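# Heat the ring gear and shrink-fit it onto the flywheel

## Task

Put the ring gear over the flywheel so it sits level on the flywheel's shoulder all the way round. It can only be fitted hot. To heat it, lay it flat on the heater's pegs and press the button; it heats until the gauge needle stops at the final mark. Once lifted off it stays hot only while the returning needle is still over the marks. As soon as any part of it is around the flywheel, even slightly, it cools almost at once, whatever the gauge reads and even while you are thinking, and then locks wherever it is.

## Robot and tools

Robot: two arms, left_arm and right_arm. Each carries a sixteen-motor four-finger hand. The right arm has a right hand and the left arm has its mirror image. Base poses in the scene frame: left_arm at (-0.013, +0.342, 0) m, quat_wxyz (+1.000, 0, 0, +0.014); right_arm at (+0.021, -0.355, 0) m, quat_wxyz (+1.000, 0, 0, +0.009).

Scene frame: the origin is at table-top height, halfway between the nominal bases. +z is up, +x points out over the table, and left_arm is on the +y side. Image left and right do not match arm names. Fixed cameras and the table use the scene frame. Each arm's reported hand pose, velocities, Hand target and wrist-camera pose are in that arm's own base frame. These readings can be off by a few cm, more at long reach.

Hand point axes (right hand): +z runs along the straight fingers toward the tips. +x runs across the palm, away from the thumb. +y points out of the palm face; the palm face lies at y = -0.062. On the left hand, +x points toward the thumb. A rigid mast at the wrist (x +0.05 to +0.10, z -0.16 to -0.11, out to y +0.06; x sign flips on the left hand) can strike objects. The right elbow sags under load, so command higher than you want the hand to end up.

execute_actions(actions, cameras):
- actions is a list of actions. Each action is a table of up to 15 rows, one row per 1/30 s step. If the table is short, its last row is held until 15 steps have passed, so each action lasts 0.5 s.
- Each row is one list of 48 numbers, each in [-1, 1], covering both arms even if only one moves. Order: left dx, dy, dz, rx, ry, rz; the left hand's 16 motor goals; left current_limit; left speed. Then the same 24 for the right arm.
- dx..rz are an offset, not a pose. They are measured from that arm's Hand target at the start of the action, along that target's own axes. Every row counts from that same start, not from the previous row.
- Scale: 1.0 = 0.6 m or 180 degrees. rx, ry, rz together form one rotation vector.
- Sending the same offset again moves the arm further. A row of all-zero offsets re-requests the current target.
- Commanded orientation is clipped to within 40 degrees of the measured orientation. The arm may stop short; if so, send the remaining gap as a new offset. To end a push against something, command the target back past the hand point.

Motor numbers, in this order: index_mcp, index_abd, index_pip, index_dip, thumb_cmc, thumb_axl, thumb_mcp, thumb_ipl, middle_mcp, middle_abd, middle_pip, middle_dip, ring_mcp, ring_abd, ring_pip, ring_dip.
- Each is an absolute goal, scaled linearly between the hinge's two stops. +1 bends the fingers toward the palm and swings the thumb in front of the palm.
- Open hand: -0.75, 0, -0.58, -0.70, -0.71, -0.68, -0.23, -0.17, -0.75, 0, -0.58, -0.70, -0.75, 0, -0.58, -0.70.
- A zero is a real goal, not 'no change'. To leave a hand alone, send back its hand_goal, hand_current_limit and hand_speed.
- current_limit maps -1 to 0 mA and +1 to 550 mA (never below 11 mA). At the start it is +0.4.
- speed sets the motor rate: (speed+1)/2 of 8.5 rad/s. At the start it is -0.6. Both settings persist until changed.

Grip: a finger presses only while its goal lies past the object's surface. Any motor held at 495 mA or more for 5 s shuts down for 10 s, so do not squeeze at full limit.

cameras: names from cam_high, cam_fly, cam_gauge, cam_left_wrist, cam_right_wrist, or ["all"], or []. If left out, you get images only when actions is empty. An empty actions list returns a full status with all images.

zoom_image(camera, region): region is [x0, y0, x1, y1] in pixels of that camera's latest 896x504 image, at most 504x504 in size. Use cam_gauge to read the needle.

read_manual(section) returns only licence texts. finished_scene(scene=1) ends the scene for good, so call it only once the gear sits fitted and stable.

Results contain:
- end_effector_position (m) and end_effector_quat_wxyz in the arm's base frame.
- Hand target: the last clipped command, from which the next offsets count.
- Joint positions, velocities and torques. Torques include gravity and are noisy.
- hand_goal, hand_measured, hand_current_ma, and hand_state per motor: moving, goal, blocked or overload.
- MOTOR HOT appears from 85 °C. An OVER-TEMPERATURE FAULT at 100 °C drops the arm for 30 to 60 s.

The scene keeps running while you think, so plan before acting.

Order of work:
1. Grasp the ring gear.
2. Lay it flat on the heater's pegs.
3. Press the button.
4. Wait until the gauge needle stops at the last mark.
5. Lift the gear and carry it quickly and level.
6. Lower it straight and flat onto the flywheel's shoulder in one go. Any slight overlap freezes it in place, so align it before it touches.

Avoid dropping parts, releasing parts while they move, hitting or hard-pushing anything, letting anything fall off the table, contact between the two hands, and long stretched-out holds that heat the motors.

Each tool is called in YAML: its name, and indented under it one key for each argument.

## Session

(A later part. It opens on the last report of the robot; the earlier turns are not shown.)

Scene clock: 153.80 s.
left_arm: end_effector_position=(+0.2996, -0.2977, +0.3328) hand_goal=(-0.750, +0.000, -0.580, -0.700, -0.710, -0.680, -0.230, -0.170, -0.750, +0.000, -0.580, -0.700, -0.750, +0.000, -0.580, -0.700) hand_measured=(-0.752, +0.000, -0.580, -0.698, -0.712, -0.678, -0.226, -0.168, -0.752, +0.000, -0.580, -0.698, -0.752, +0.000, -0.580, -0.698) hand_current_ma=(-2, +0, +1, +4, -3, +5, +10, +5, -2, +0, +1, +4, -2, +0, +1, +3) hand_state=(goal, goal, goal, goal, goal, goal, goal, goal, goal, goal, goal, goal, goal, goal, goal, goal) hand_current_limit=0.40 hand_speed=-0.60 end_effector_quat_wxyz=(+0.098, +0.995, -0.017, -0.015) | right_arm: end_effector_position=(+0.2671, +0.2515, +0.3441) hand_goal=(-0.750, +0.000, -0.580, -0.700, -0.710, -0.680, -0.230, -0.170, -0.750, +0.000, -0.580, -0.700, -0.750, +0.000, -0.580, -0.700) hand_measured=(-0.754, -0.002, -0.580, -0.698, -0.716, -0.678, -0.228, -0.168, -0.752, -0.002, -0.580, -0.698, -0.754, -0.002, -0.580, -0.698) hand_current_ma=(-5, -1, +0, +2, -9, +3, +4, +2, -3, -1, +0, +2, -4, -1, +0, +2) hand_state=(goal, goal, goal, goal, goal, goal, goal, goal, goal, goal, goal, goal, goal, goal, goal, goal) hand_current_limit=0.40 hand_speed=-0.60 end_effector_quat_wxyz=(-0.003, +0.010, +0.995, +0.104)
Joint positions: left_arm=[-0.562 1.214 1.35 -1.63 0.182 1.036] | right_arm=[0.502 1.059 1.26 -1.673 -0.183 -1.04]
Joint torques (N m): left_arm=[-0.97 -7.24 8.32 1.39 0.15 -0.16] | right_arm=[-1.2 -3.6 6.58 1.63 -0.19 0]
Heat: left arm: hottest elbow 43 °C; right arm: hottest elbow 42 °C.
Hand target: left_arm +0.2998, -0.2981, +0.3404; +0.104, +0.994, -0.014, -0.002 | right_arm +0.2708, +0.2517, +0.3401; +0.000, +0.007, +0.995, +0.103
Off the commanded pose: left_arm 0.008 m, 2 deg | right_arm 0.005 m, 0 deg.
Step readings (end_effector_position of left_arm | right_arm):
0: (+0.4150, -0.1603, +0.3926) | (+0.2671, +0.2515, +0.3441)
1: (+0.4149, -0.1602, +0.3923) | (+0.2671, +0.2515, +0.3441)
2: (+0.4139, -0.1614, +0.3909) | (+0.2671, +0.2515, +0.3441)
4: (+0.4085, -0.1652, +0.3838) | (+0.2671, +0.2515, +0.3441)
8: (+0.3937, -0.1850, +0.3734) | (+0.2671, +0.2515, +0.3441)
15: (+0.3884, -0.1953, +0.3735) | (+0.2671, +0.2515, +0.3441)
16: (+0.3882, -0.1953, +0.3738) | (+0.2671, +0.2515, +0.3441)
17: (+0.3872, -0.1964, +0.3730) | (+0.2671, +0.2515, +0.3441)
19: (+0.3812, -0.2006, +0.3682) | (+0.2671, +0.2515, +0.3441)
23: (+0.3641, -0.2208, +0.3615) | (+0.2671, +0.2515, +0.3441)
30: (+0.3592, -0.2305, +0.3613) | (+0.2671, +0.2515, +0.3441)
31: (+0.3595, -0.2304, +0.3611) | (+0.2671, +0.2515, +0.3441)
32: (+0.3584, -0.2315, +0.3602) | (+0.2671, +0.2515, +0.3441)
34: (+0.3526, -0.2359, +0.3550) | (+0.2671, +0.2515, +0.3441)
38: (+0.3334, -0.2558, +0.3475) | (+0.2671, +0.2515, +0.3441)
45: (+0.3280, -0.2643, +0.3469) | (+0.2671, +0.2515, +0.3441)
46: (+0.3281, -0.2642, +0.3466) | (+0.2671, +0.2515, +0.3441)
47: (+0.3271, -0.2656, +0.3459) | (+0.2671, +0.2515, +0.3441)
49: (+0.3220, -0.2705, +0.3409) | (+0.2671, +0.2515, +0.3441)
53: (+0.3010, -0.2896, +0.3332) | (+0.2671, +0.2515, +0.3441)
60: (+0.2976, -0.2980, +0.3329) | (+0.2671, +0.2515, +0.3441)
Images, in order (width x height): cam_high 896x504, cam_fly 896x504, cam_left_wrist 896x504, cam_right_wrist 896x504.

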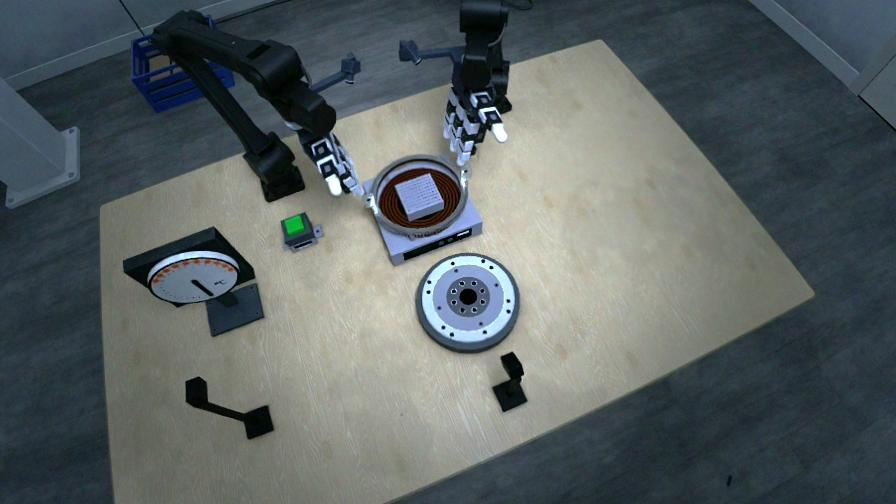

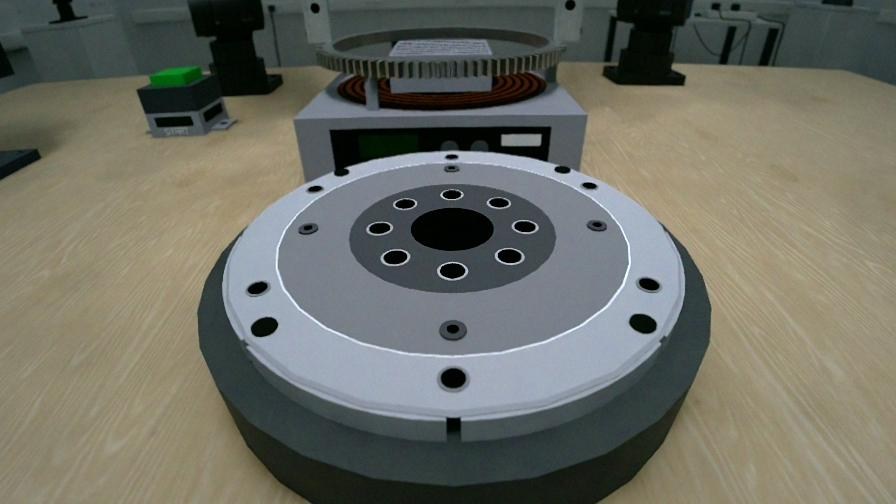

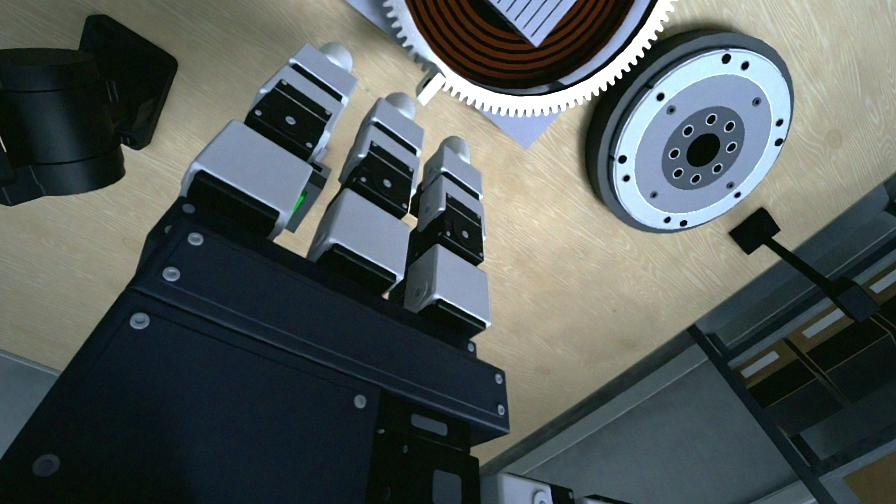

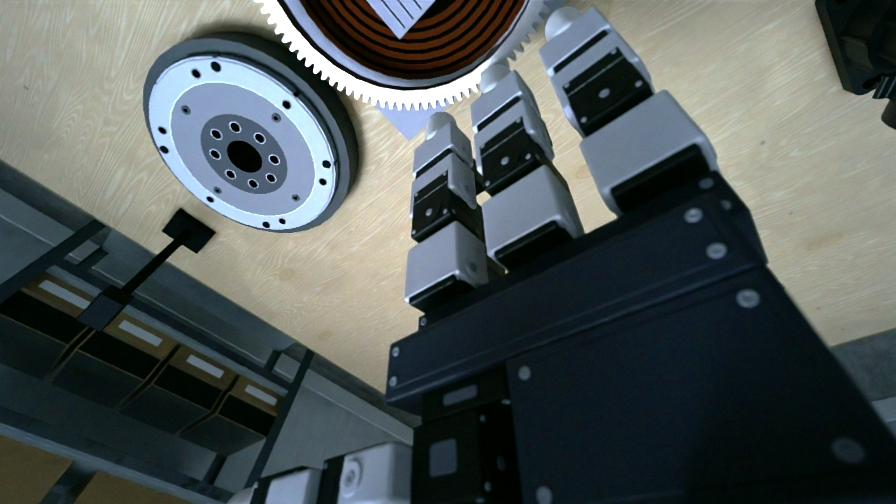

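execute_actions:
  actions:
    - [[-0.0267,-0.0283,0,0,0,0,-0.75,0,-0.58,-0.7,-0.71,-0.68,-0.23,-0.17,-0.75,0,-0.58,-0.7,-0.75,0,-0.58,-0.7,0.4,-0.6,0,0,0,0,0,0,-0.75,0,-0.58,-0.7,-0.71,-0.68,-0.23,-0.17,-0.75,0,-0.58,-0.7,-0.75,0,-0.58,-0.7,0.4,-0.6]]
  cameras: ["cam_high", "cam_right_wrist", "cam_left_wrist"]

zoom_image:
  camera: "cam_right_wrist"
  region: [400, 20, 560, 180]

Scene clock: 269.23 s.
left_arm: end_effector_position=(+0.2826, -0.2842, +0.3333) hand_goal=(-0.750, +0.000, -0.580, -0.700, -0.710, -0.680, -0.230, -0.170, -0.750, +0.000, -0.580, -0.700, -0.750, +0.000, -0.580, -0.700) hand_measured=(-0.752, +0.000, -0.580, -0.698, -0.712, -0.678, -0.226, -0.168, -0.752, +0.000, -0.580, -0.698, -0.752, +0.000, -0.580, -0.698) hand_current_ma=(-2, +0, +1, +4, -3, +5, +10, +5, -2, +0, +1, +4, -2, +0, +1, +3) hand_state=(goal, goal, goal, goal, goal, goal, goal, goal, goal, goal, goal, goal, goal, goal, goal, goal) hand_current_limit=0.40 hand_speed=-0.60 end_effector_quat_wxyz=(+0.102, +0.995, -0.015, -0.008) | right_arm: end_effector_position=(+0.2671, +0.2515, +0.3441) hand_goal=(-0.750, +0.000, -0.580, -0.700, -0.710, -0.680, -0.230, -0.170, -0.750, +0.000, -0.580, -0.700, -0.750, +0.000, -0.580, -0.700) hand_measured=(-0.754, -0.002, -0.580, -0.698, -0.716, -0.678, -0.228, -0.168, -0.752, -0.002, -0.580, -0.698, -0.754, -0.002, -0.580, -0.698) hand_current_ma=(-5, -1, +0, +2, -9, +3, +4, +2, -3, -1, +0, +2, -4, -1, +0, +2) hand_state=(goal, goal, goal, goal, goal, goal, goal, goal, goal, goal, goal, goal, goal, goal, goal, goal) hand_current_limit=0.40 hand_speed=-0.60 end_effector_quat_wxyz=(-0.003, +0.010, +0.995, +0.104)
Joint positions: left_arm=[-0.555 1.147 1.295 -1.626 0.182 1.038] | right_arm=[0.502 1.059 1.26 -1.673 -0.183 -1.04]
Joint torques (N m): left_arm=[1.2 -5.54 8.28 0.83 0.14 0] | right_arm=[-1.38 -4.72 6.16 1.26 -0.19 0.04]
Heat: left arm: hottest elbow 42 °C; right arm: hottest elbow 40 °C.
Hand target: left_arm +0.2843, -0.2810, +0.3368; +0.104, +0.994, -0.014, -0.002 | right_arm +0.2708, +0.2517, +0.3401; +0.000, +0.007, +0.995, +0.103
Off the commanded pose: left_arm 0.005 m, 1 deg | right_arm 0.005 m, 0 deg.
Step readings (end_effector_position of left_arm | right_arm):
0: (+0.2996, -0.2977, +0.3328) | (+0.2671, +0.2515, +0.3441)
1: (+0.2995, -0.2977, +0.3328) | (+0.2671, +0.2515, +0.3441)
2: (+0.2988, -0.2973, +0.3319) | (+0.2671, +0.2515, +0.3441)
4: (+0.2943, -0.2944, +0.3288) | (+0.2671, +0.2515, +0.3441)
8: (+0.2847, -0.2875, +0.3274) | (+0.2671, +0.2515, +0.3441)
15: (+0.2825, -0.2843, +0.3333) | (+0.2671, +0.2515, +0.3441)
Images, in order (width x height): cam_high 896x504, cam_left_wrist 896x504, cam_right_wrist 896x504.

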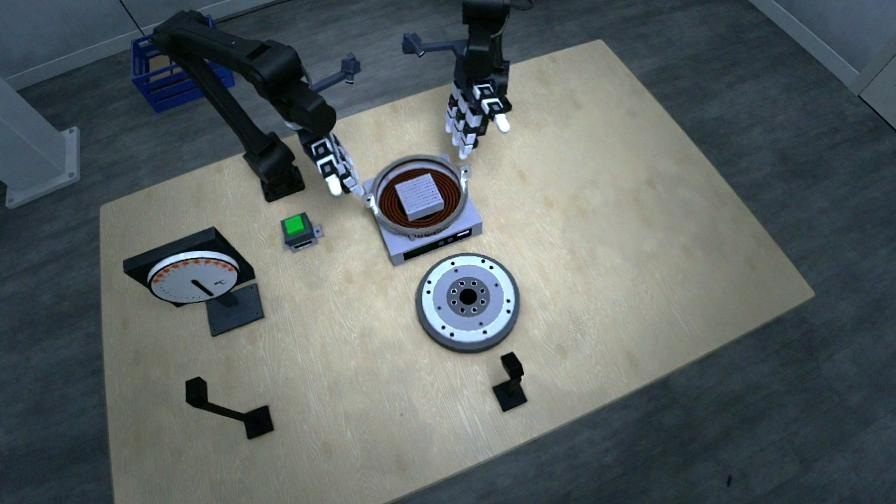

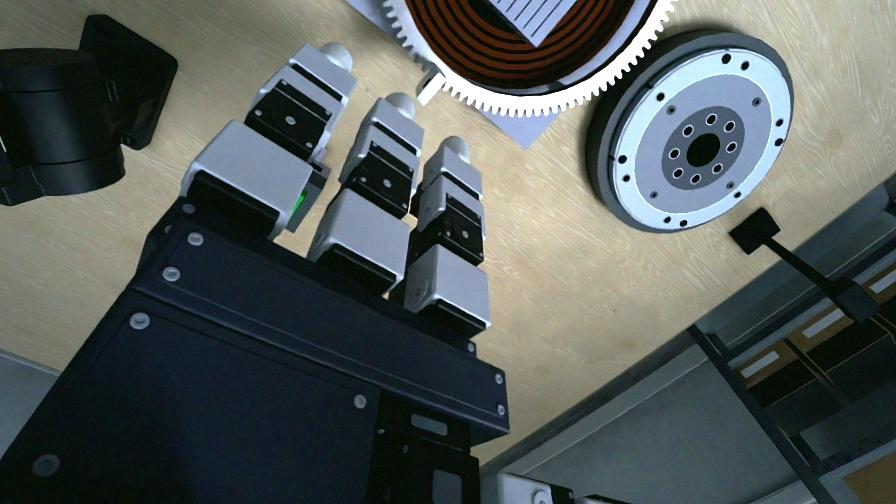

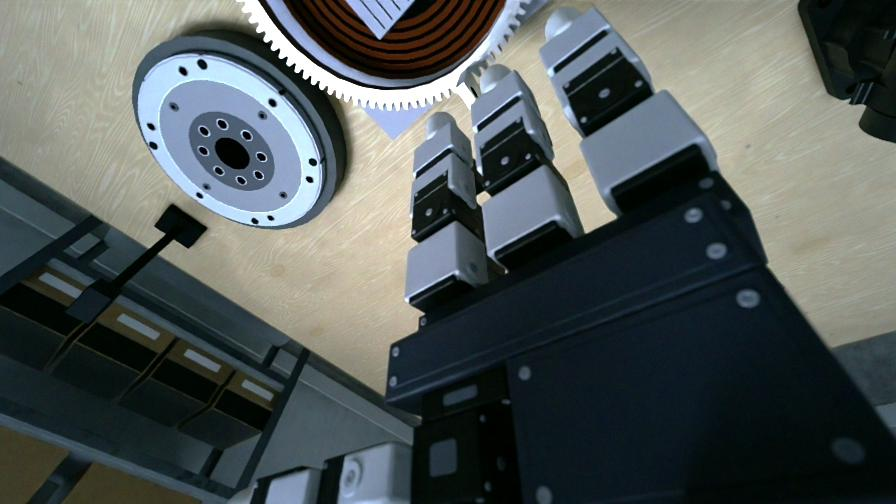

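Scaled by 3.150 from the camera's 896x504 image, which has a finer 1280x720 frame.

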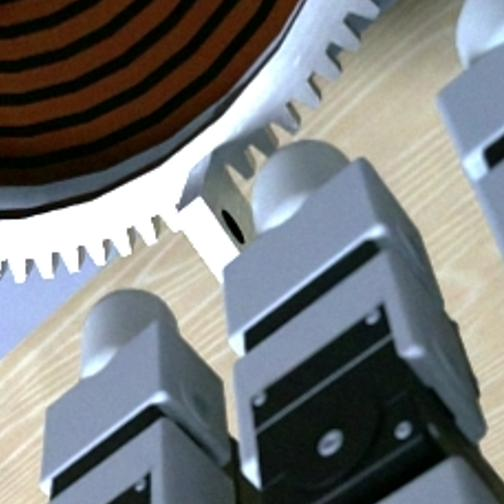

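execute_actions:
  actions:
    - [[0.0157,-0.0233,0,0,0,0,-0.75,-0.13,-0.58,-0.7,-0.71,-0.68,-0.23,-0.17,-0.75,0.12,-0.58,-0.7,-0.75,0.14,-0.58,-0.7,0.4,-0.6,0.0075,0,0,0,0,0,-0.75,-0.13,-0.58,-0.7,-0.71,-0.68,-0.23,-0.17,-0.75,0.12,-0.58,-0.7,-0.75,0.14,-0.58,-0.7,0.4,-0.6]]
    - [[0,0,0.0167,0,0,0,-0.75,-0.13,-0.58,-0.7,-0.71,-0.68,-0.23,-0.17,-0.75,0.12,-0.58,-0.7,-0.75,0.14,-0.58,-0.7,0.4,-0.6,0,0,0.05,0,0,0,-0.75,-0.13,-0.58,-0.7,-0.71,-0.68,-0.23,-0.17,-0.75,0.12,-0.58,-0.7,-0.75,0.14,-0.58,-0.7,0.4,-0.6]]
  cameras: ["cam_high", "cam_right_wrist", "cam_left_wrist"]

zoom_image:
  camera: "cam_right_wrist"
  region: [400, 20, 560, 180]

zoom_image:
  camera: "cam_left_wrist"
  region: [340, 20, 500, 180]

Scene clock: 301.27 s.
left_arm: end_effector_position=(+0.2923, -0.2680, +0.3206) hand_goal=(-0.750, -0.130, -0.580, -0.700, -0.710, -0.680, -0.230, -0.170, -0.750, +0.120, -0.580, -0.700, -0.750, +0.140, -0.580, -0.700) hand_measured=(-0.752, -0.126, -0.580, -0.698, -0.712, -0.678, -0.226, -0.168, -0.752, +0.116, -0.580, -0.698, -0.752, +0.136, -0.580, -0.698) hand_current_ma=(-2, +6, +1, +4, -3, +5, +10, +5, -2, -6, +1, +4, -2, -6, +1, +3) hand_state=(goal, goal, goal, goal, goal, goal, goal, goal, goal, goal, goal, goal, goal, goal, goal, goal) hand_current_limit=0.40 hand_speed=-0.60 end_effector_quat_wxyz=(+0.099, +0.995, -0.010, -0.010) | right_arm: end_effector_position=(+0.2661, +0.2559, +0.3121) hand_goal=(-0.750, -0.130, -0.580, -0.700, -0.710, -0.680, -0.230, -0.170, -0.750, +0.120, -0.580, -0.700, -0.750, +0.140, -0.580, -0.700) hand_measured=(-0.754, -0.126, -0.580, -0.698, -0.716, -0.678, -0.228, -0.168, -0.752, +0.116, -0.580, -0.698, -0.754, +0.136, -0.580, -0.698) hand_current_ma=(-4, +3, +0, +2, -8, +3, +5, +2, -3, -4, +0, +2, -4, -5, +0, +2) hand_state=(goal, goal, goal, goal, goal, goal, goal, goal, goal, goal, goal, goal, goal, goal, goal, goal) hand_current_limit=0.40 hand_speed=-0.60 end_effector_quat_wxyz=(-0.005, +0.006, +0.995, +0.101)
Joint positions: left_arm=[-0.498 1.147 1.264 -1.611 0.184 1.084] | right_arm=[0.517 1.054 1.174 -1.596 -0.18 -1.034]
Joint torques (N m): left_arm=[0.62 -5.77 8.44 1.35 0.22 0.05] | right_arm=[-0.38 -5.13 6.23 1.52 -0.19 0.18]
Heat: left arm: hottest elbow 42 °C; right arm: hottest elbow 40 °C.
Hand target: left_arm +0.2940, -0.2697, +0.3241; +0.104, +0.994, -0.014, -0.002 | right_arm +0.2663, +0.2578, +0.3108; +0.000, +0.007, +0.995, +0.103
Off the commanded pose: left_arm 0.004 m, 1 deg | right_arm 0.002 m, 1 deg.
Step readings (end_effector_position of left_arm | right_arm):
0: (+0.2825, -0.2842, +0.3333) | (+0.2671, +0.2515, +0.3441)
1: (+0.2825, -0.2842, +0.3333) | (+0.2671, +0.2515, +0.3441)
2: (+0.2829, -0.2836, +0.3333) | (+0.2672, +0.2515, +0.3440)
4: (+0.2856, -0.2802, +0.3335) | (+0.2672, +0.2515, +0.3440)
8: (+0.2927, -0.2712, +0.3326) | (+0.2672, +0.2514, +0.3440)
15: (+0.2937, -0.2686, +0.3318) | (+0.2672, +0.2514, +0.3440)
16: (+0.2936, -0.2686, +0.3318) | (+0.2671, +0.2514, +0.3433)
17: (+0.2934, -0.2686, +0.3313) | (+0.2675, +0.2516, +0.3416)
19: (+0.2930, -0.2683, +0.3282) | (+0.2677, +0.2524, +0.3332)
23: (+0.2919, -0.2677, +0.3215) | (+0.2645, +0.2536, +0.3139)
30: (+0.2923, -0.2679, +0.3206) | (+0.2658, +0.2558, +0.3120)
Images, in order (width x height): cam_high 896x504, cam_left_wrist 896x504, cam_right_wrist 896x504.

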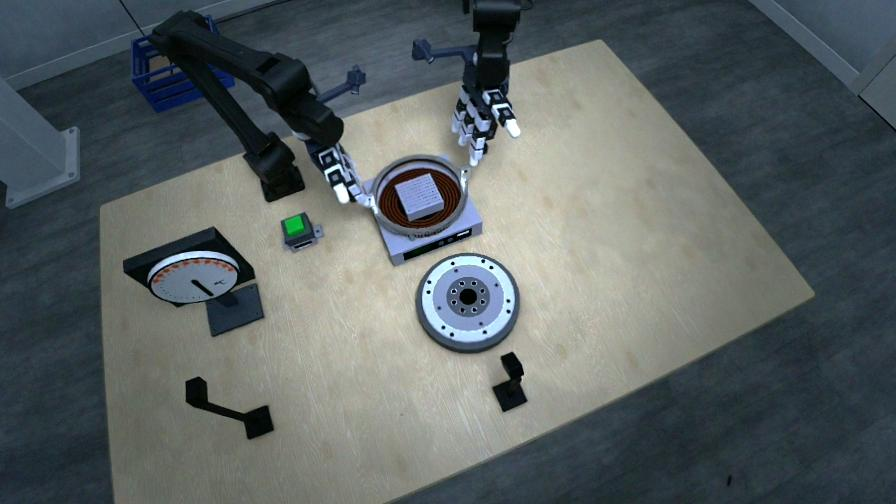

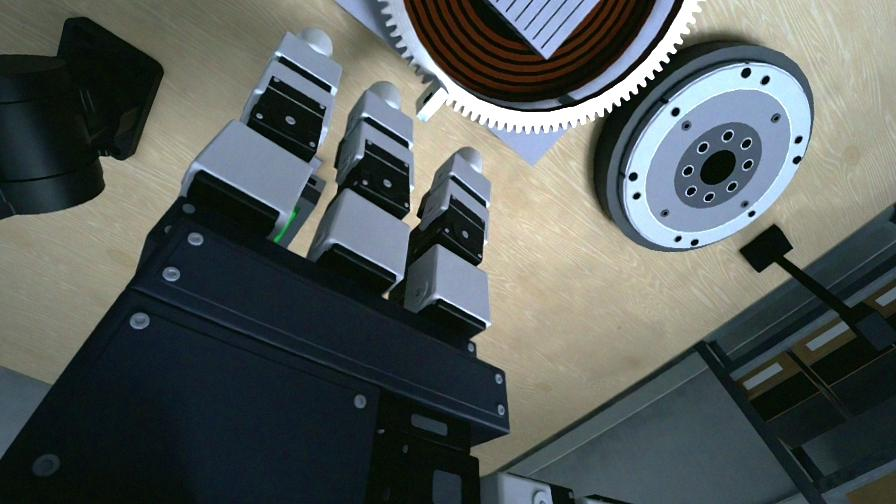

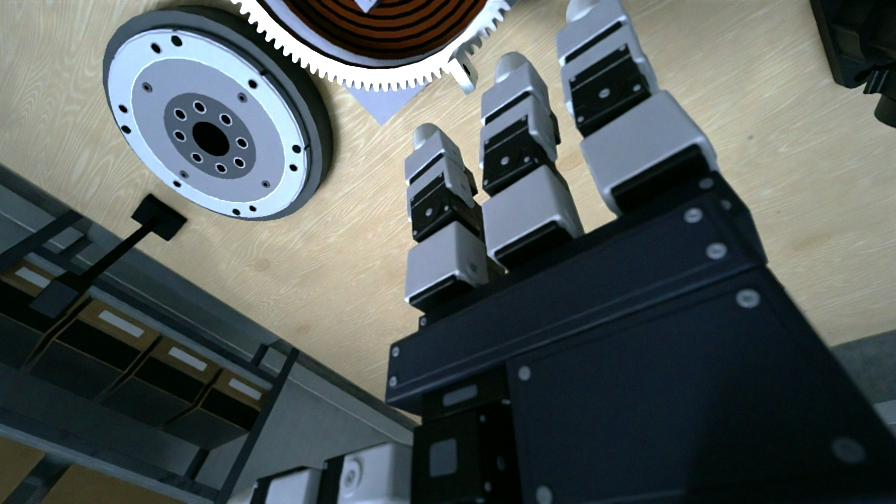

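Scaled by 3.150 from the camera's 896x504 image, which has a finer 1280x720 frame.

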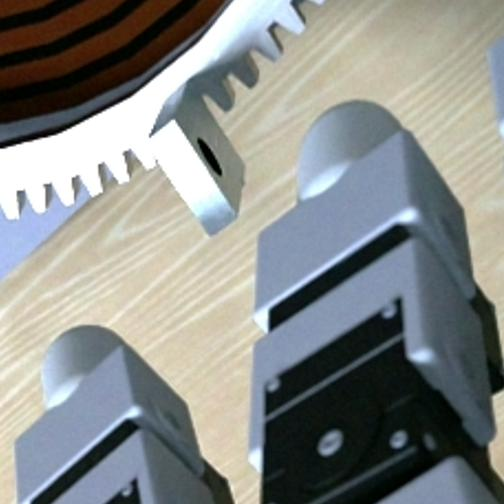

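Scaled by 3.150 from the camera's 896x504 image, which has a finer 1280x720 frame.

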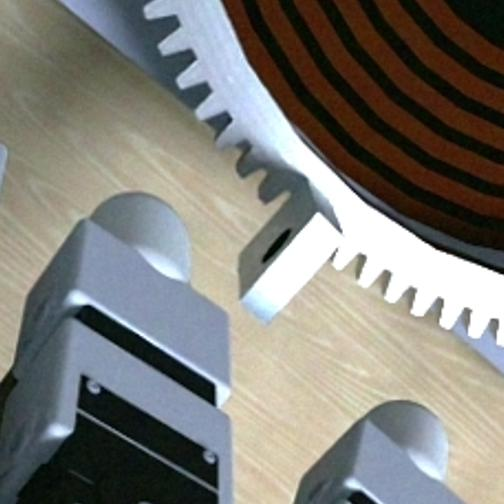

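execute_actions:
  actions:
    - [[0,0,0.025,0,0,0,-0.75,-0.13,-0.58,-0.7,-0.71,-0.68,-0.23,-0.17,-0.75,0.12,-0.58,-0.7,-0.75,0.14,-0.58,-0.7,0.4,-0.6,0,0.008,0.025,0,0,0,-0.75,-0.13,-0.58,-0.7,-0.71,-0.68,-0.23,-0.17,-0.75,0.12,-0.58,-0.7,-0.75,0.14,-0.58,-0.7,0.4,-0.6]]
    - [[0,0,0.033,0,0,0,-0.75,-0.13,-0.58,-0.7,-0.71,-0.68,-0.23,-0.17,-0.75,0.12,-0.58,-0.7,-0.75,0.14,-0.58,-0.7,0.4,-0.6,0,0,0.025,0,0,0,-0.75,-0.13,-0.58,-0.7,-0.71,-0.68,-0.23,-0.17,-0.75,0.12,-0.58,-0.7,-0.75,0.14,-0.58,-0.7,0.4,-0.6]]
  cameras: ["cam_high", "cam_fly", "cam_right_wrist", "cam_left_wrist"]

zoom_image:
  camera: "cam_right_wrist"
  region: [400, 20, 560, 180]

zoom_image:
  camera: "cam_left_wrist"
  region: [340, 20, 500, 180]

zoom_image:
  camera: "cam_high"
  region: [340, 130, 500, 250]

Scene clock: 336.03 s.
left_arm: end_effector_position=(+0.2926, -0.2726, +0.2870) hand_goal=(-0.750, -0.130, -0.580, -0.700, -0.710, -0.680, -0.230, -0.170, -0.750, +0.120, -0.580, -0.700, -0.750, +0.140, -0.580, -0.700) hand_measured=(-0.752, -0.126, -0.580, -0.698, -0.712, -0.678, -0.226, -0.168, -0.752, +0.116, -0.580, -0.698, -0.752, +0.136, -0.580, -0.698) hand_current_ma=(-2, +6, +1, +4, -3, +5, +10, +5, -2, -5, +1, +4, -2, -5, +1, +3) hand_state=(goal, goal, goal, goal, goal, goal, goal, goal, goal, goal, goal, goal, goal, goal, goal, goal) hand_current_limit=0.40 hand_speed=-0.60 end_effector_quat_wxyz=(+0.100, +0.995, -0.013, -0.009) | right_arm: end_effector_position=(+0.2655, +0.2659, +0.2866) hand_goal=(-0.750, -0.130, -0.580, -0.700, -0.710, -0.680, -0.230, -0.170, -0.750, +0.120, -0.580, -0.700, -0.750, +0.140, -0.580, -0.700) hand_measured=(-0.754, -0.126, -0.580, -0.698, -0.716, -0.678, -0.228, -0.168, -0.752, +0.116, -0.580, -0.698, -0.754, +0.136, -0.580, -0.698) hand_current_ma=(-4, +3, +0, +2, -7, +3, +5, +2, -3, -4, +0, +2, -4, -4, +0, +2) hand_state=(goal, goal, goal, goal, goal, goal, goal, goal, goal, goal, goal, goal, goal, goal, goal, goal) hand_current_limit=0.40 hand_speed=-0.60 end_effector_quat_wxyz=(-0.001, +0.006, +0.995, +0.103)
Joint positions: left_arm=[-0.509 1.147 1.174 -1.518 0.184 1.081] | right_arm=[0.549 1.054 1.105 -1.513 -0.177 -1.001]
Joint torques (N m): left_arm=[-0.79 -5.01 8.72 1.26 0.18 -0.11] | right_arm=[-0.67 -4.19 6.17 1.63 -0.23 0.18]
Heat: left arm: hottest elbow 41 °C; right arm: hottest elbow 41 °C.
Hand target: left_arm +0.2938, -0.2769, +0.2901; +0.104, +0.994, -0.014, -0.002 | right_arm +0.2664, +0.2686, +0.2823; +0.000, +0.007, +0.995, +0.103
Off the commanded pose: left_arm 0.006 m, 1 deg | right_arm 0.005 m, 0 deg.
Step readings (end_effector_position of left_arm | right_arm):
0: (+0.2923, -0.2680, +0.3206) | (+0.2662, +0.2559, +0.3122)
1: (+0.2924, -0.2680, +0.3205) | (+0.2662, +0.2559, +0.3120)
2: (+0.2928, -0.2682, +0.3199) | (+0.2664, +0.2566, +0.3116)
4: (+0.2938, -0.2688, +0.3165) | (+0.2669, +0.2586, +0.3087)
8: (+0.2929, -0.2683, +0.3070) | (+0.2647, +0.2617, +0.3017)
15: (+0.2936, -0.2687, +0.3058) | (+0.2649, +0.2635, +0.3009)
16: (+0.2937, -0.2687, +0.3057) | (+0.2651, +0.2635, +0.3009)
17: (+0.2942, -0.2691, +0.3047) | (+0.2655, +0.2637, +0.3002)
19: (+0.2949, -0.2704, +0.3006) | (+0.2661, +0.2648, +0.2966)
23: (+0.2919, -0.2715, +0.2887) | (+0.2648, +0.2650, +0.2877)
30: (+0.2923, -0.2725, +0.2870) | (+0.2653, +0.2659, +0.2865)
Images, in order (width x height): cam_high 896x504, cam_fly 896x504, cam_left_wrist 896x504, cam_right_wrist 896x504.

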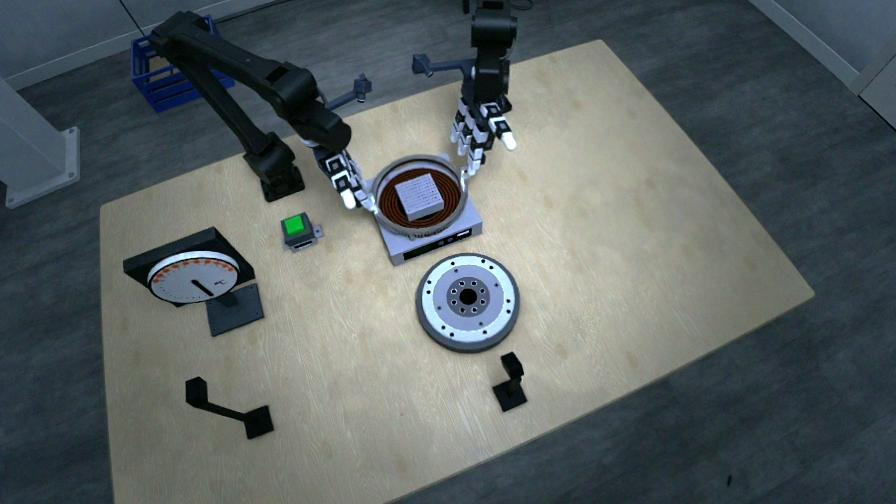

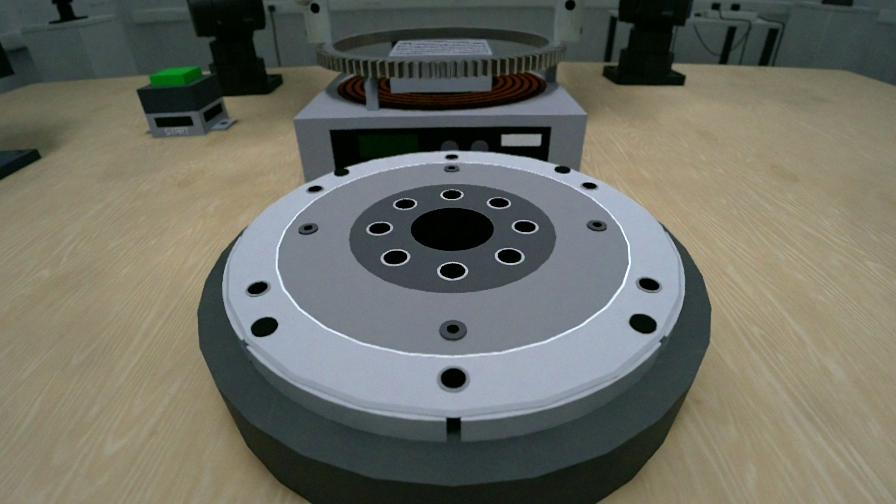

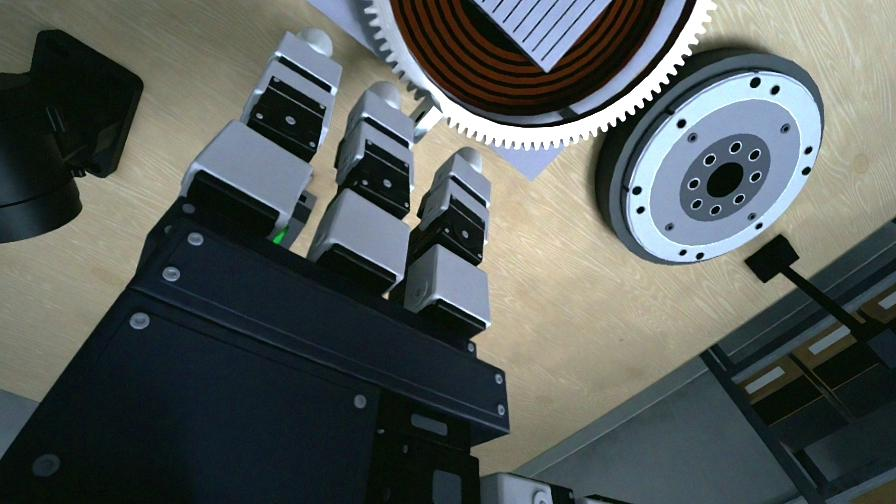

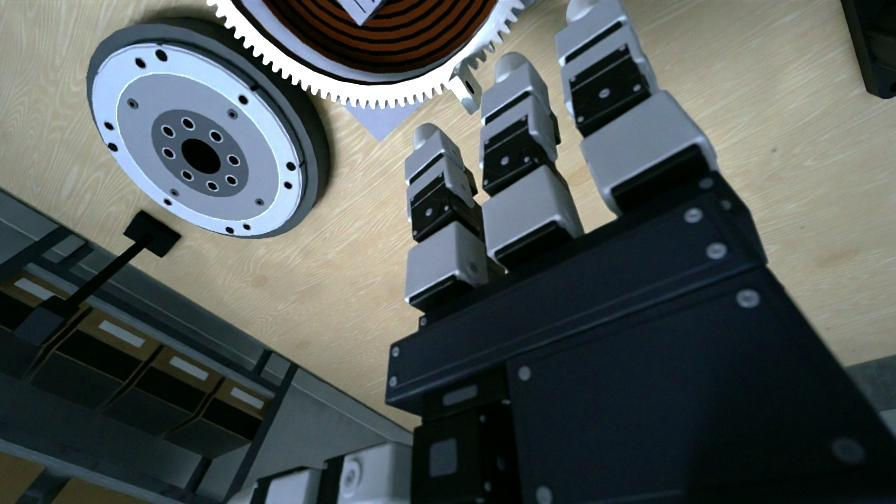

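Scaled by 3.150 from the camera's 896x504 image, which has a finer 1280x720 frame.

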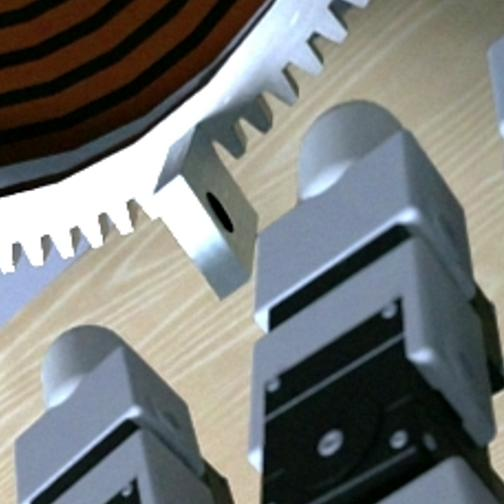

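Scaled by 3.150 from the camera's 896x504 image, which has a finer 1280x720 frame.

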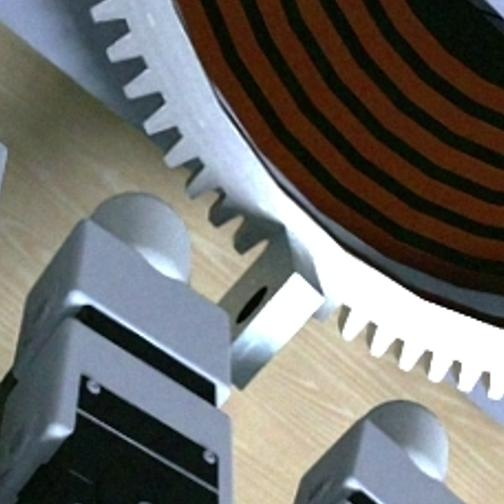

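Scaled by 3.150 from the camera's 896x504 image, which has a finer 1280x720 frame.

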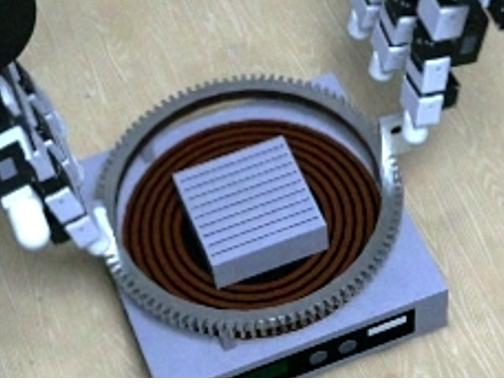

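execute_actions:
  actions:
    - [[0,0,0.02,0,0,0,-0.75,-0.13,-0.58,-0.7,-0.71,-0.68,-0.23,-0.17,-0.75,0.12,-0.58,-0.7,-0.75,0.14,-0.58,-0.7,0.4,-0.6,0,0,0.02,0,0,0,-0.75,-0.13,-0.58,-0.7,-0.71,-0.68,-0.23,-0.17,-0.75,0.12,-0.58,-0.7,-0.75,0.14,-0.58,-0.7,0.4,-0.6]]
    - [[0,0,0.018,0,0,0,-0.75,-0.13,-0.58,-0.7,-0.71,-0.68,-0.23,-0.17,-0.75,0.12,-0.58,-0.7,-0.75,0.14,-0.58,-0.7,0.4,-0.6,0,0,0.018,0,0,0,-0.75,-0.13,-0.58,-0.7,-0.71,-0.68,-0.23,-0.17,-0.75,0.12,-0.58,-0.7,-0.75,0.14,-0.58,-0.7,0.4,-0.6]]
  cameras: ["cam_high", "cam_right_wrist", "cam_left_wrist"]

zoom_image:
  camera: "cam_right_wrist"
  region: [400, 20, 560, 180]

zoom_image:
  camera: "cam_left_wrist"
  region: [340, 20, 500, 180]

zoom_image:
  camera: "cam_high"
  region: [340, 130, 500, 250]

Scene clock: 356.37 s.
left_arm: end_effector_position=(+0.2918, -0.2771, +0.2672) hand_goal=(-0.750, -0.130, -0.580, -0.700, -0.710, -0.680, -0.230, -0.170, -0.750, +0.120, -0.580, -0.700, -0.750, +0.140, -0.580, -0.700) hand_measured=(-0.752, -0.126, -0.580, -0.698, -0.712, -0.678, -0.226, -0.168, -0.752, +0.116, -0.580, -0.698, -0.752, +0.136, -0.580, -0.698) hand_current_ma=(-2, +6, +1, +4, -3, +5, +10, +5, -2, -5, +1, +4, -2, -5, +1, +3) hand_state=(goal, goal, goal, goal, goal, goal, goal, goal, goal, goal, goal, goal, goal, goal, goal, goal) hand_current_limit=0.40 hand_speed=-0.60 end_effector_quat_wxyz=(+0.102, +0.995, -0.014, -0.006) | right_arm: end_effector_position=(+0.2651, +0.2705, +0.2665) hand_goal=(-0.750, -0.130, -0.580, -0.700, -0.710, -0.680, -0.230, -0.170, -0.750, +0.120, -0.580, -0.700, -0.750, +0.140, -0.580, -0.700) hand_measured=(-0.754, -0.126, -0.580, -0.698, -0.716, -0.678, -0.228, -0.168, -0.752, +0.116, -0.580, -0.698, -0.754, +0.136, -0.580, -0.698) hand_current_ma=(-4, +3, +0, +2, -7, +3, +5, +2, -3, -4, +0, +2, -4, -4, +0, +2) hand_state=(goal, goal, goal, goal, goal, goal, goal, goal, goal, goal, goal, goal, goal, goal, goal, goal) hand_current_limit=0.40 hand_speed=-0.60 end_effector_quat_wxyz=(+0.001, +0.006, +0.994, +0.105)
Joint positions: left_arm=[-0.522 1.147 1.121 -1.456 0.184 1.068] | right_arm=[0.563 1.054 1.05 -1.45 -0.176 -0.986]
Joint torques (N m): left_arm=[-0.79 -6.07 8.51 1.26 0.18 -0.23] | right_arm=[0.32 -3.84 6.19 1.65 -0.19 0.18]
Heat: left arm: hottest elbow 41 °C; right arm: hottest elbow 41 °C.
Hand target: left_arm +0.2936, -0.2817, +0.2679; +0.104, +0.994, -0.014, -0.002 | right_arm +0.2663, +0.2734, +0.2601; +0.000, +0.007, +0.995, +0.103
Off the commanded pose: left_arm 0.005 m, 1 deg | right_arm 0.007 m, 0 deg.
Step readings (end_effector_position of left_arm | right_arm):
0: (+0.2926, -0.2726, +0.2870) | (+0.2656, +0.2659, +0.2866)
1: (+0.2927, -0.2726, +0.2870) | (+0.2655, +0.2661, +0.2866)
2: (+0.2929, -0.2729, +0.2866) | (+0.2658, +0.2662, +0.2860)
4: (+0.2936, -0.2737, +0.2841) | (+0.2663, +0.2672, +0.2836)
8: (+0.2919, -0.2743, +0.2777) | (+0.2646, +0.2678, +0.2767)
15: (+0.2921, -0.2750, +0.2765) | (+0.2653, +0.2683, +0.2760)
16: (+0.2922, -0.2750, +0.2766) | (+0.2653, +0.2685, +0.2760)
17: (+0.2925, -0.2752, +0.2761) | (+0.2654, +0.2687, +0.2754)
19: (+0.2931, -0.2759, +0.2739) | (+0.2658, +0.2696, +0.2732)
23: (+0.2914, -0.2765, +0.2681) | (+0.2646, +0.2697, +0.2671)
30: (+0.2917, -0.2771, +0.2672) | (+0.2651, +0.2703, +0.2665)
Images, in order (width x height): cam_high 896x504, cam_left_wrist 896x504, cam_right_wrist 896x504.

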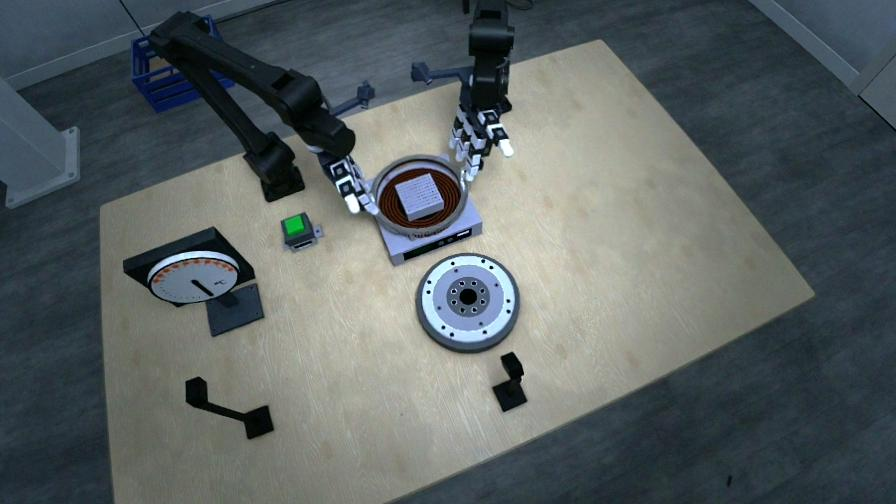

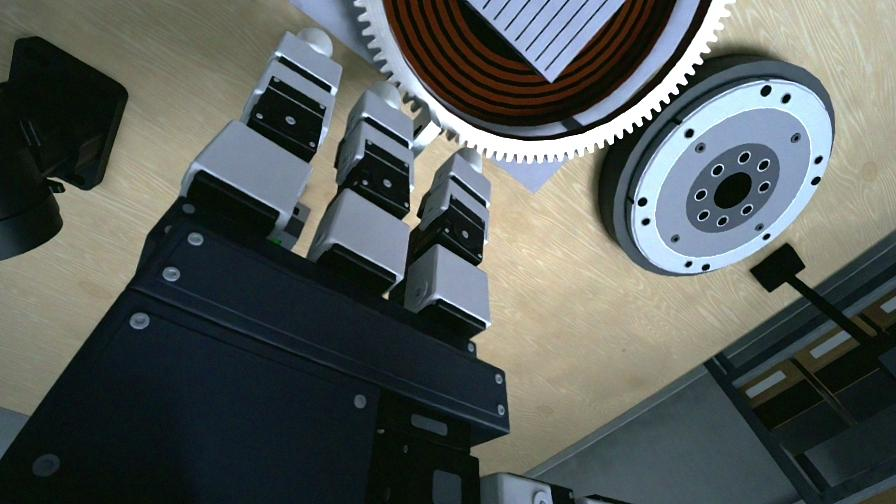

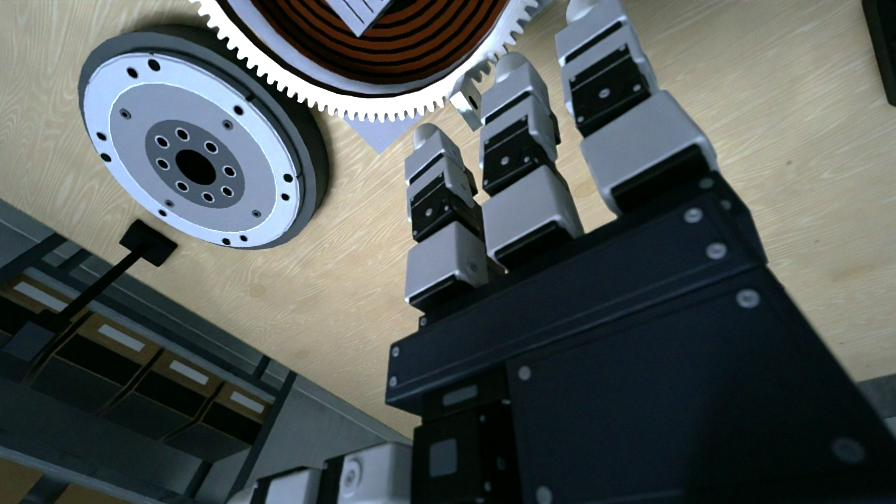

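Scaled by 3.150 from the camera's 896x504 image, which has a finer 1280x720 frame.

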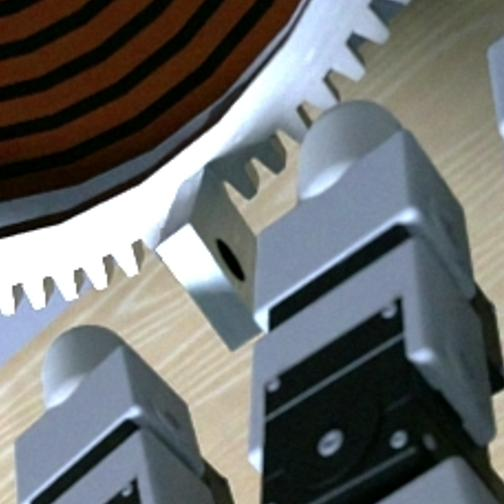

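Scaled by 3.150 from the camera's 896x504 image, which has a finer 1280x720 frame.

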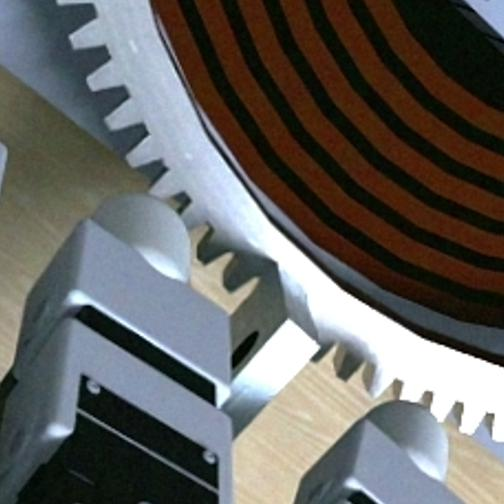

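Scaled by 3.150 from the camera's 896x504 image, which has a finer 1280x720 frame.

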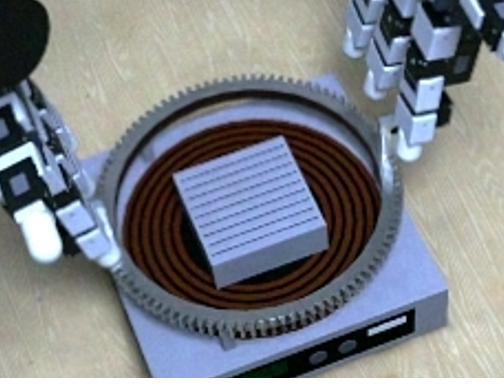

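execute_actions:
  actions:
    - [[0,0,0,0,0,0,-0.75,0.1,-0.58,-0.7,-0.71,-0.68,-0.23,-0.17,-0.75,-0.1,-0.58,-0.7,-0.75,0.14,-0.58,-0.7,0.4,-0.9,0,0,0,0,0,0,-0.75,0.1,-0.58,-0.7,-0.71,-0.68,-0.23,-0.17,-0.75,-0.1,-0.58,-0.7,-0.75,0.14,-0.58,-0.7,0.4,-0.9]]
    - [[0,0,0,0,0,0,-0.75,0.1,-0.58,-0.7,-0.71,-0.68,-0.23,-0.17,-0.75,-0.1,-0.58,-0.7,-0.75,0.14,-0.58,-0.7,0.4,-0.9,0,0,0,0,0,0,-0.75,0.1,-0.58,-0.7,-0.71,-0.68,-0.23,-0.17,-0.75,-0.1,-0.58,-0.7,-0.75,0.14,-0.58,-0.7,0.4,-0.9]]
  cameras: ["cam_high", "cam_right_wrist", "cam_left_wrist"]

zoom_image:
  camera: "cam_right_wrist"
  region: [400, 20, 560, 180]

zoom_image:
  camera: "cam_left_wrist"
  region: [340, 20, 500, 180]

Scene clock: 369.73 s.
left_arm: end_effector_position=(+0.2925, -0.2773, +0.2674) hand_goal=(-0.750, +0.100, -0.580, -0.700, -0.710, -0.680, -0.230, -0.170, -0.750, -0.100, -0.580, -0.700, -0.750, +0.140, -0.580, -0.700) hand_measured=(-0.752, +0.078, -0.580, -0.698, -0.712, -0.678, -0.226, -0.168, -0.752, -0.096, -0.580, -0.698, -0.752, +0.136, -0.580, -0.698) hand_current_ma=(-2, -51, +1, +3, -3, +5, +10, +5, -2, +5, +1, +4, -2, -5, +1, +3) hand_state=(goal, blocked, goal, goal, goal, goal, goal, goal, goal, goal, goal, goal, goal, goal, goal, goal) hand_current_limit=0.40 hand_speed=-0.90 end_effector_quat_wxyz=(+0.102, +0.995, -0.014, -0.005) | right_arm: end_effector_position=(+0.2649, +0.2706, +0.2665) hand_goal=(-0.750, +0.100, -0.580, -0.700, -0.710, -0.680, -0.230, -0.170, -0.750, -0.100, -0.580, -0.700, -0.750, +0.140, -0.580, -0.700) hand_measured=(-0.754, +0.096, -0.580, -0.698, -0.716, -0.678, -0.228, -0.168, -0.754, -0.082, -0.580, -0.698, -0.754, +0.136, -0.580, -0.698) hand_current_ma=(-4, -5, +0, +1, -7, +3, +5, +2, -4, +32, -1, +1, -4, -4, +0, +2) hand_state=(goal, goal, goal, goal, goal, goal, goal, goal, goal, goal, goal, goal, goal, goal, goal, goal) hand_current_limit=0.40 hand_speed=-0.90 end_effector_quat_wxyz=(+0.001, +0.005, +0.994, +0.105)
Joint positions: left_arm=[-0.522 1.147 1.121 -1.453 0.183 1.068] | right_arm=[0.563 1.054 1.05 -1.45 -0.175 -0.986]
Joint torques (N m): left_arm=[-1.14 -6.18 8.59 1.55 0.16 -0.2] | right_arm=[0.21 -3.96 6.27 1.63 -0.17 0.18]
Heat: left arm: hottest elbow 42 °C; right arm: hottest elbow 41 °C.
Hand target: left_arm +0.2936, -0.2817, +0.2679; +0.104, +0.994, -0.014, -0.002 | right_arm +0.2663, +0.2734, +0.2601; +0.000, +0.007, +0.995, +0.103
Off the commanded pose: left_arm 0.005 m, 0 deg | right_arm 0.007 m, 0 deg.
Step readings (end_effector_position of left_arm | right_arm):
0: (+0.2919, -0.2771, +0.2672) | (+0.2651, +0.2705, +0.2665)
1: (+0.2919, -0.2771, +0.2672) | (+0.2651, +0.2705, +0.2665)
2: (+0.2919, -0.2771, +0.2672) | (+0.2651, +0.2705, +0.2665)
4: (+0.2919, -0.2771, +0.2672) | (+0.2651, +0.2705, +0.2665)
8: (+0.2919, -0.2771, +0.2672) | (+0.2651, +0.2705, +0.2665)
15: (+0.2919, -0.2771, +0.2672) | (+0.2651, +0.2705, +0.2665)
16: (+0.2919, -0.2771, +0.2672) | (+0.2651, +0.2705, +0.2665)
17: (+0.2919, -0.2771, +0.2673) | (+0.2651, +0.2705, +0.2665)
19: (+0.2924, -0.2773, +0.2674) | (+0.2651, +0.2705, +0.2665)
23: (+0.2925, -0.2773, +0.2674) | (+0.2649, +0.2706, +0.2665)
30: (+0.2925, -0.2773, +0.2674) | (+0.2649, +0.2706, +0.2665)
Images, in order (width x height): cam_high 896x504, cam_left_wrist 896x504, cam_right_wrist 896x504.

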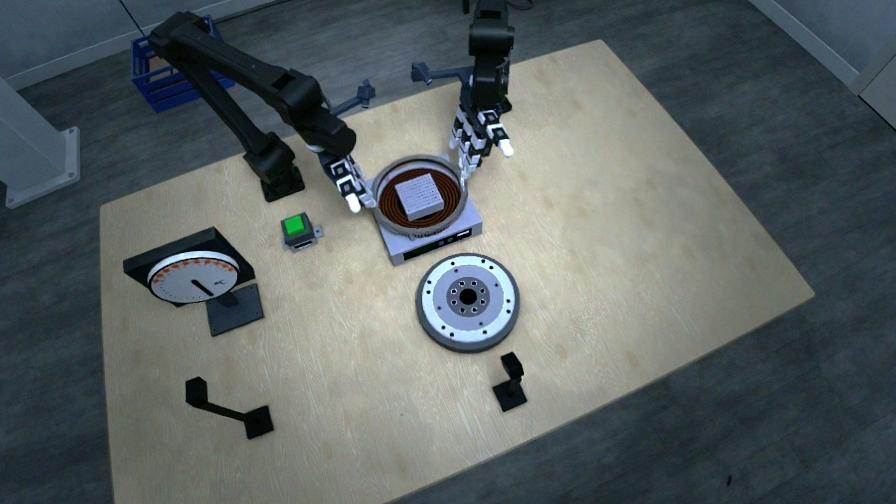

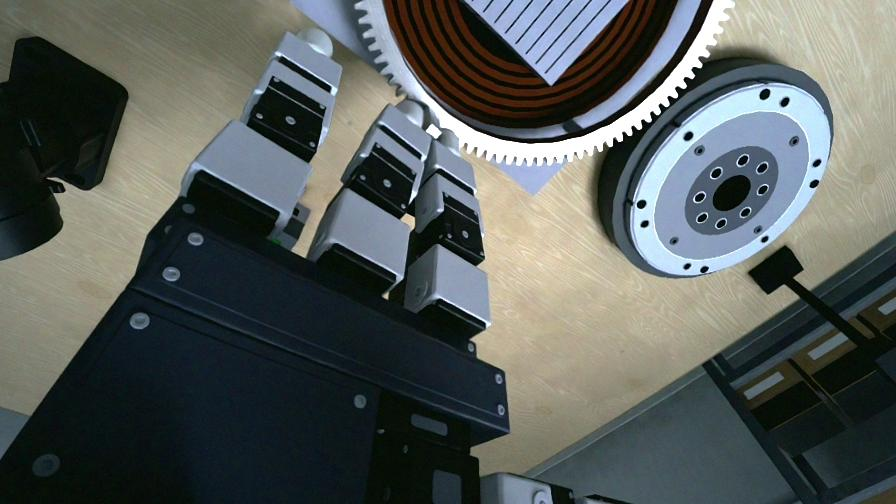

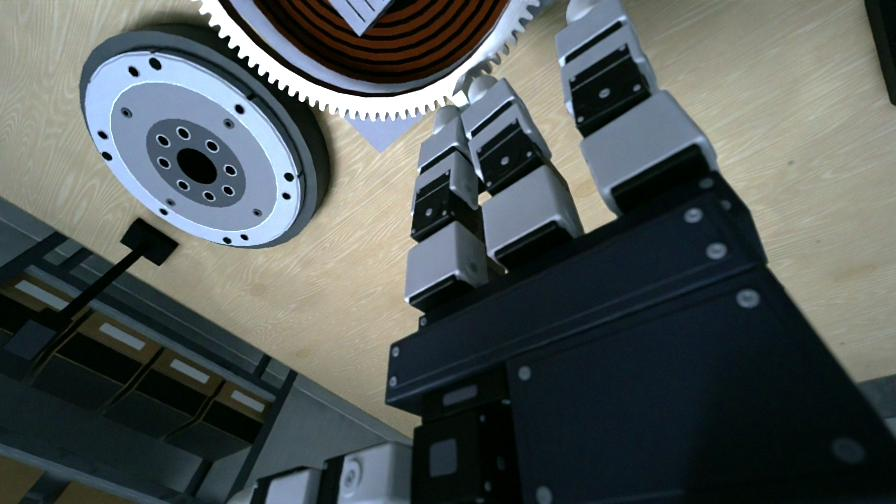

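Scaled by 3.150 from the camera's 896x504 image, which has a finer 1280x720 frame.

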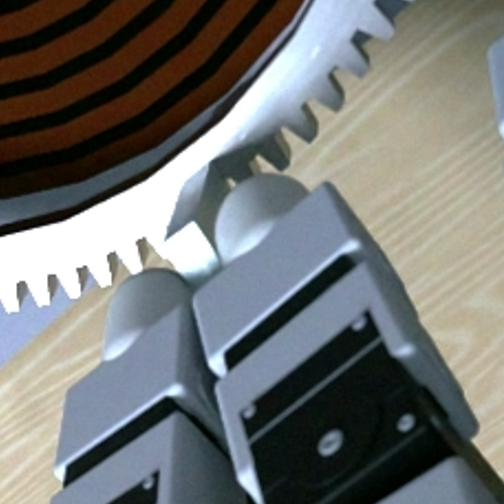

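Scaled by 3.150 from the camera's 896x504 image, which has a finer 1280x720 frame.

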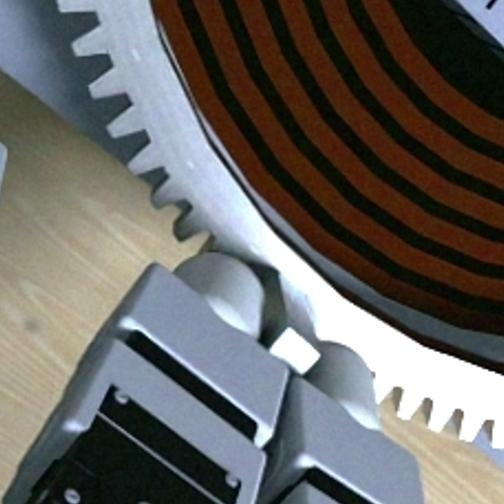

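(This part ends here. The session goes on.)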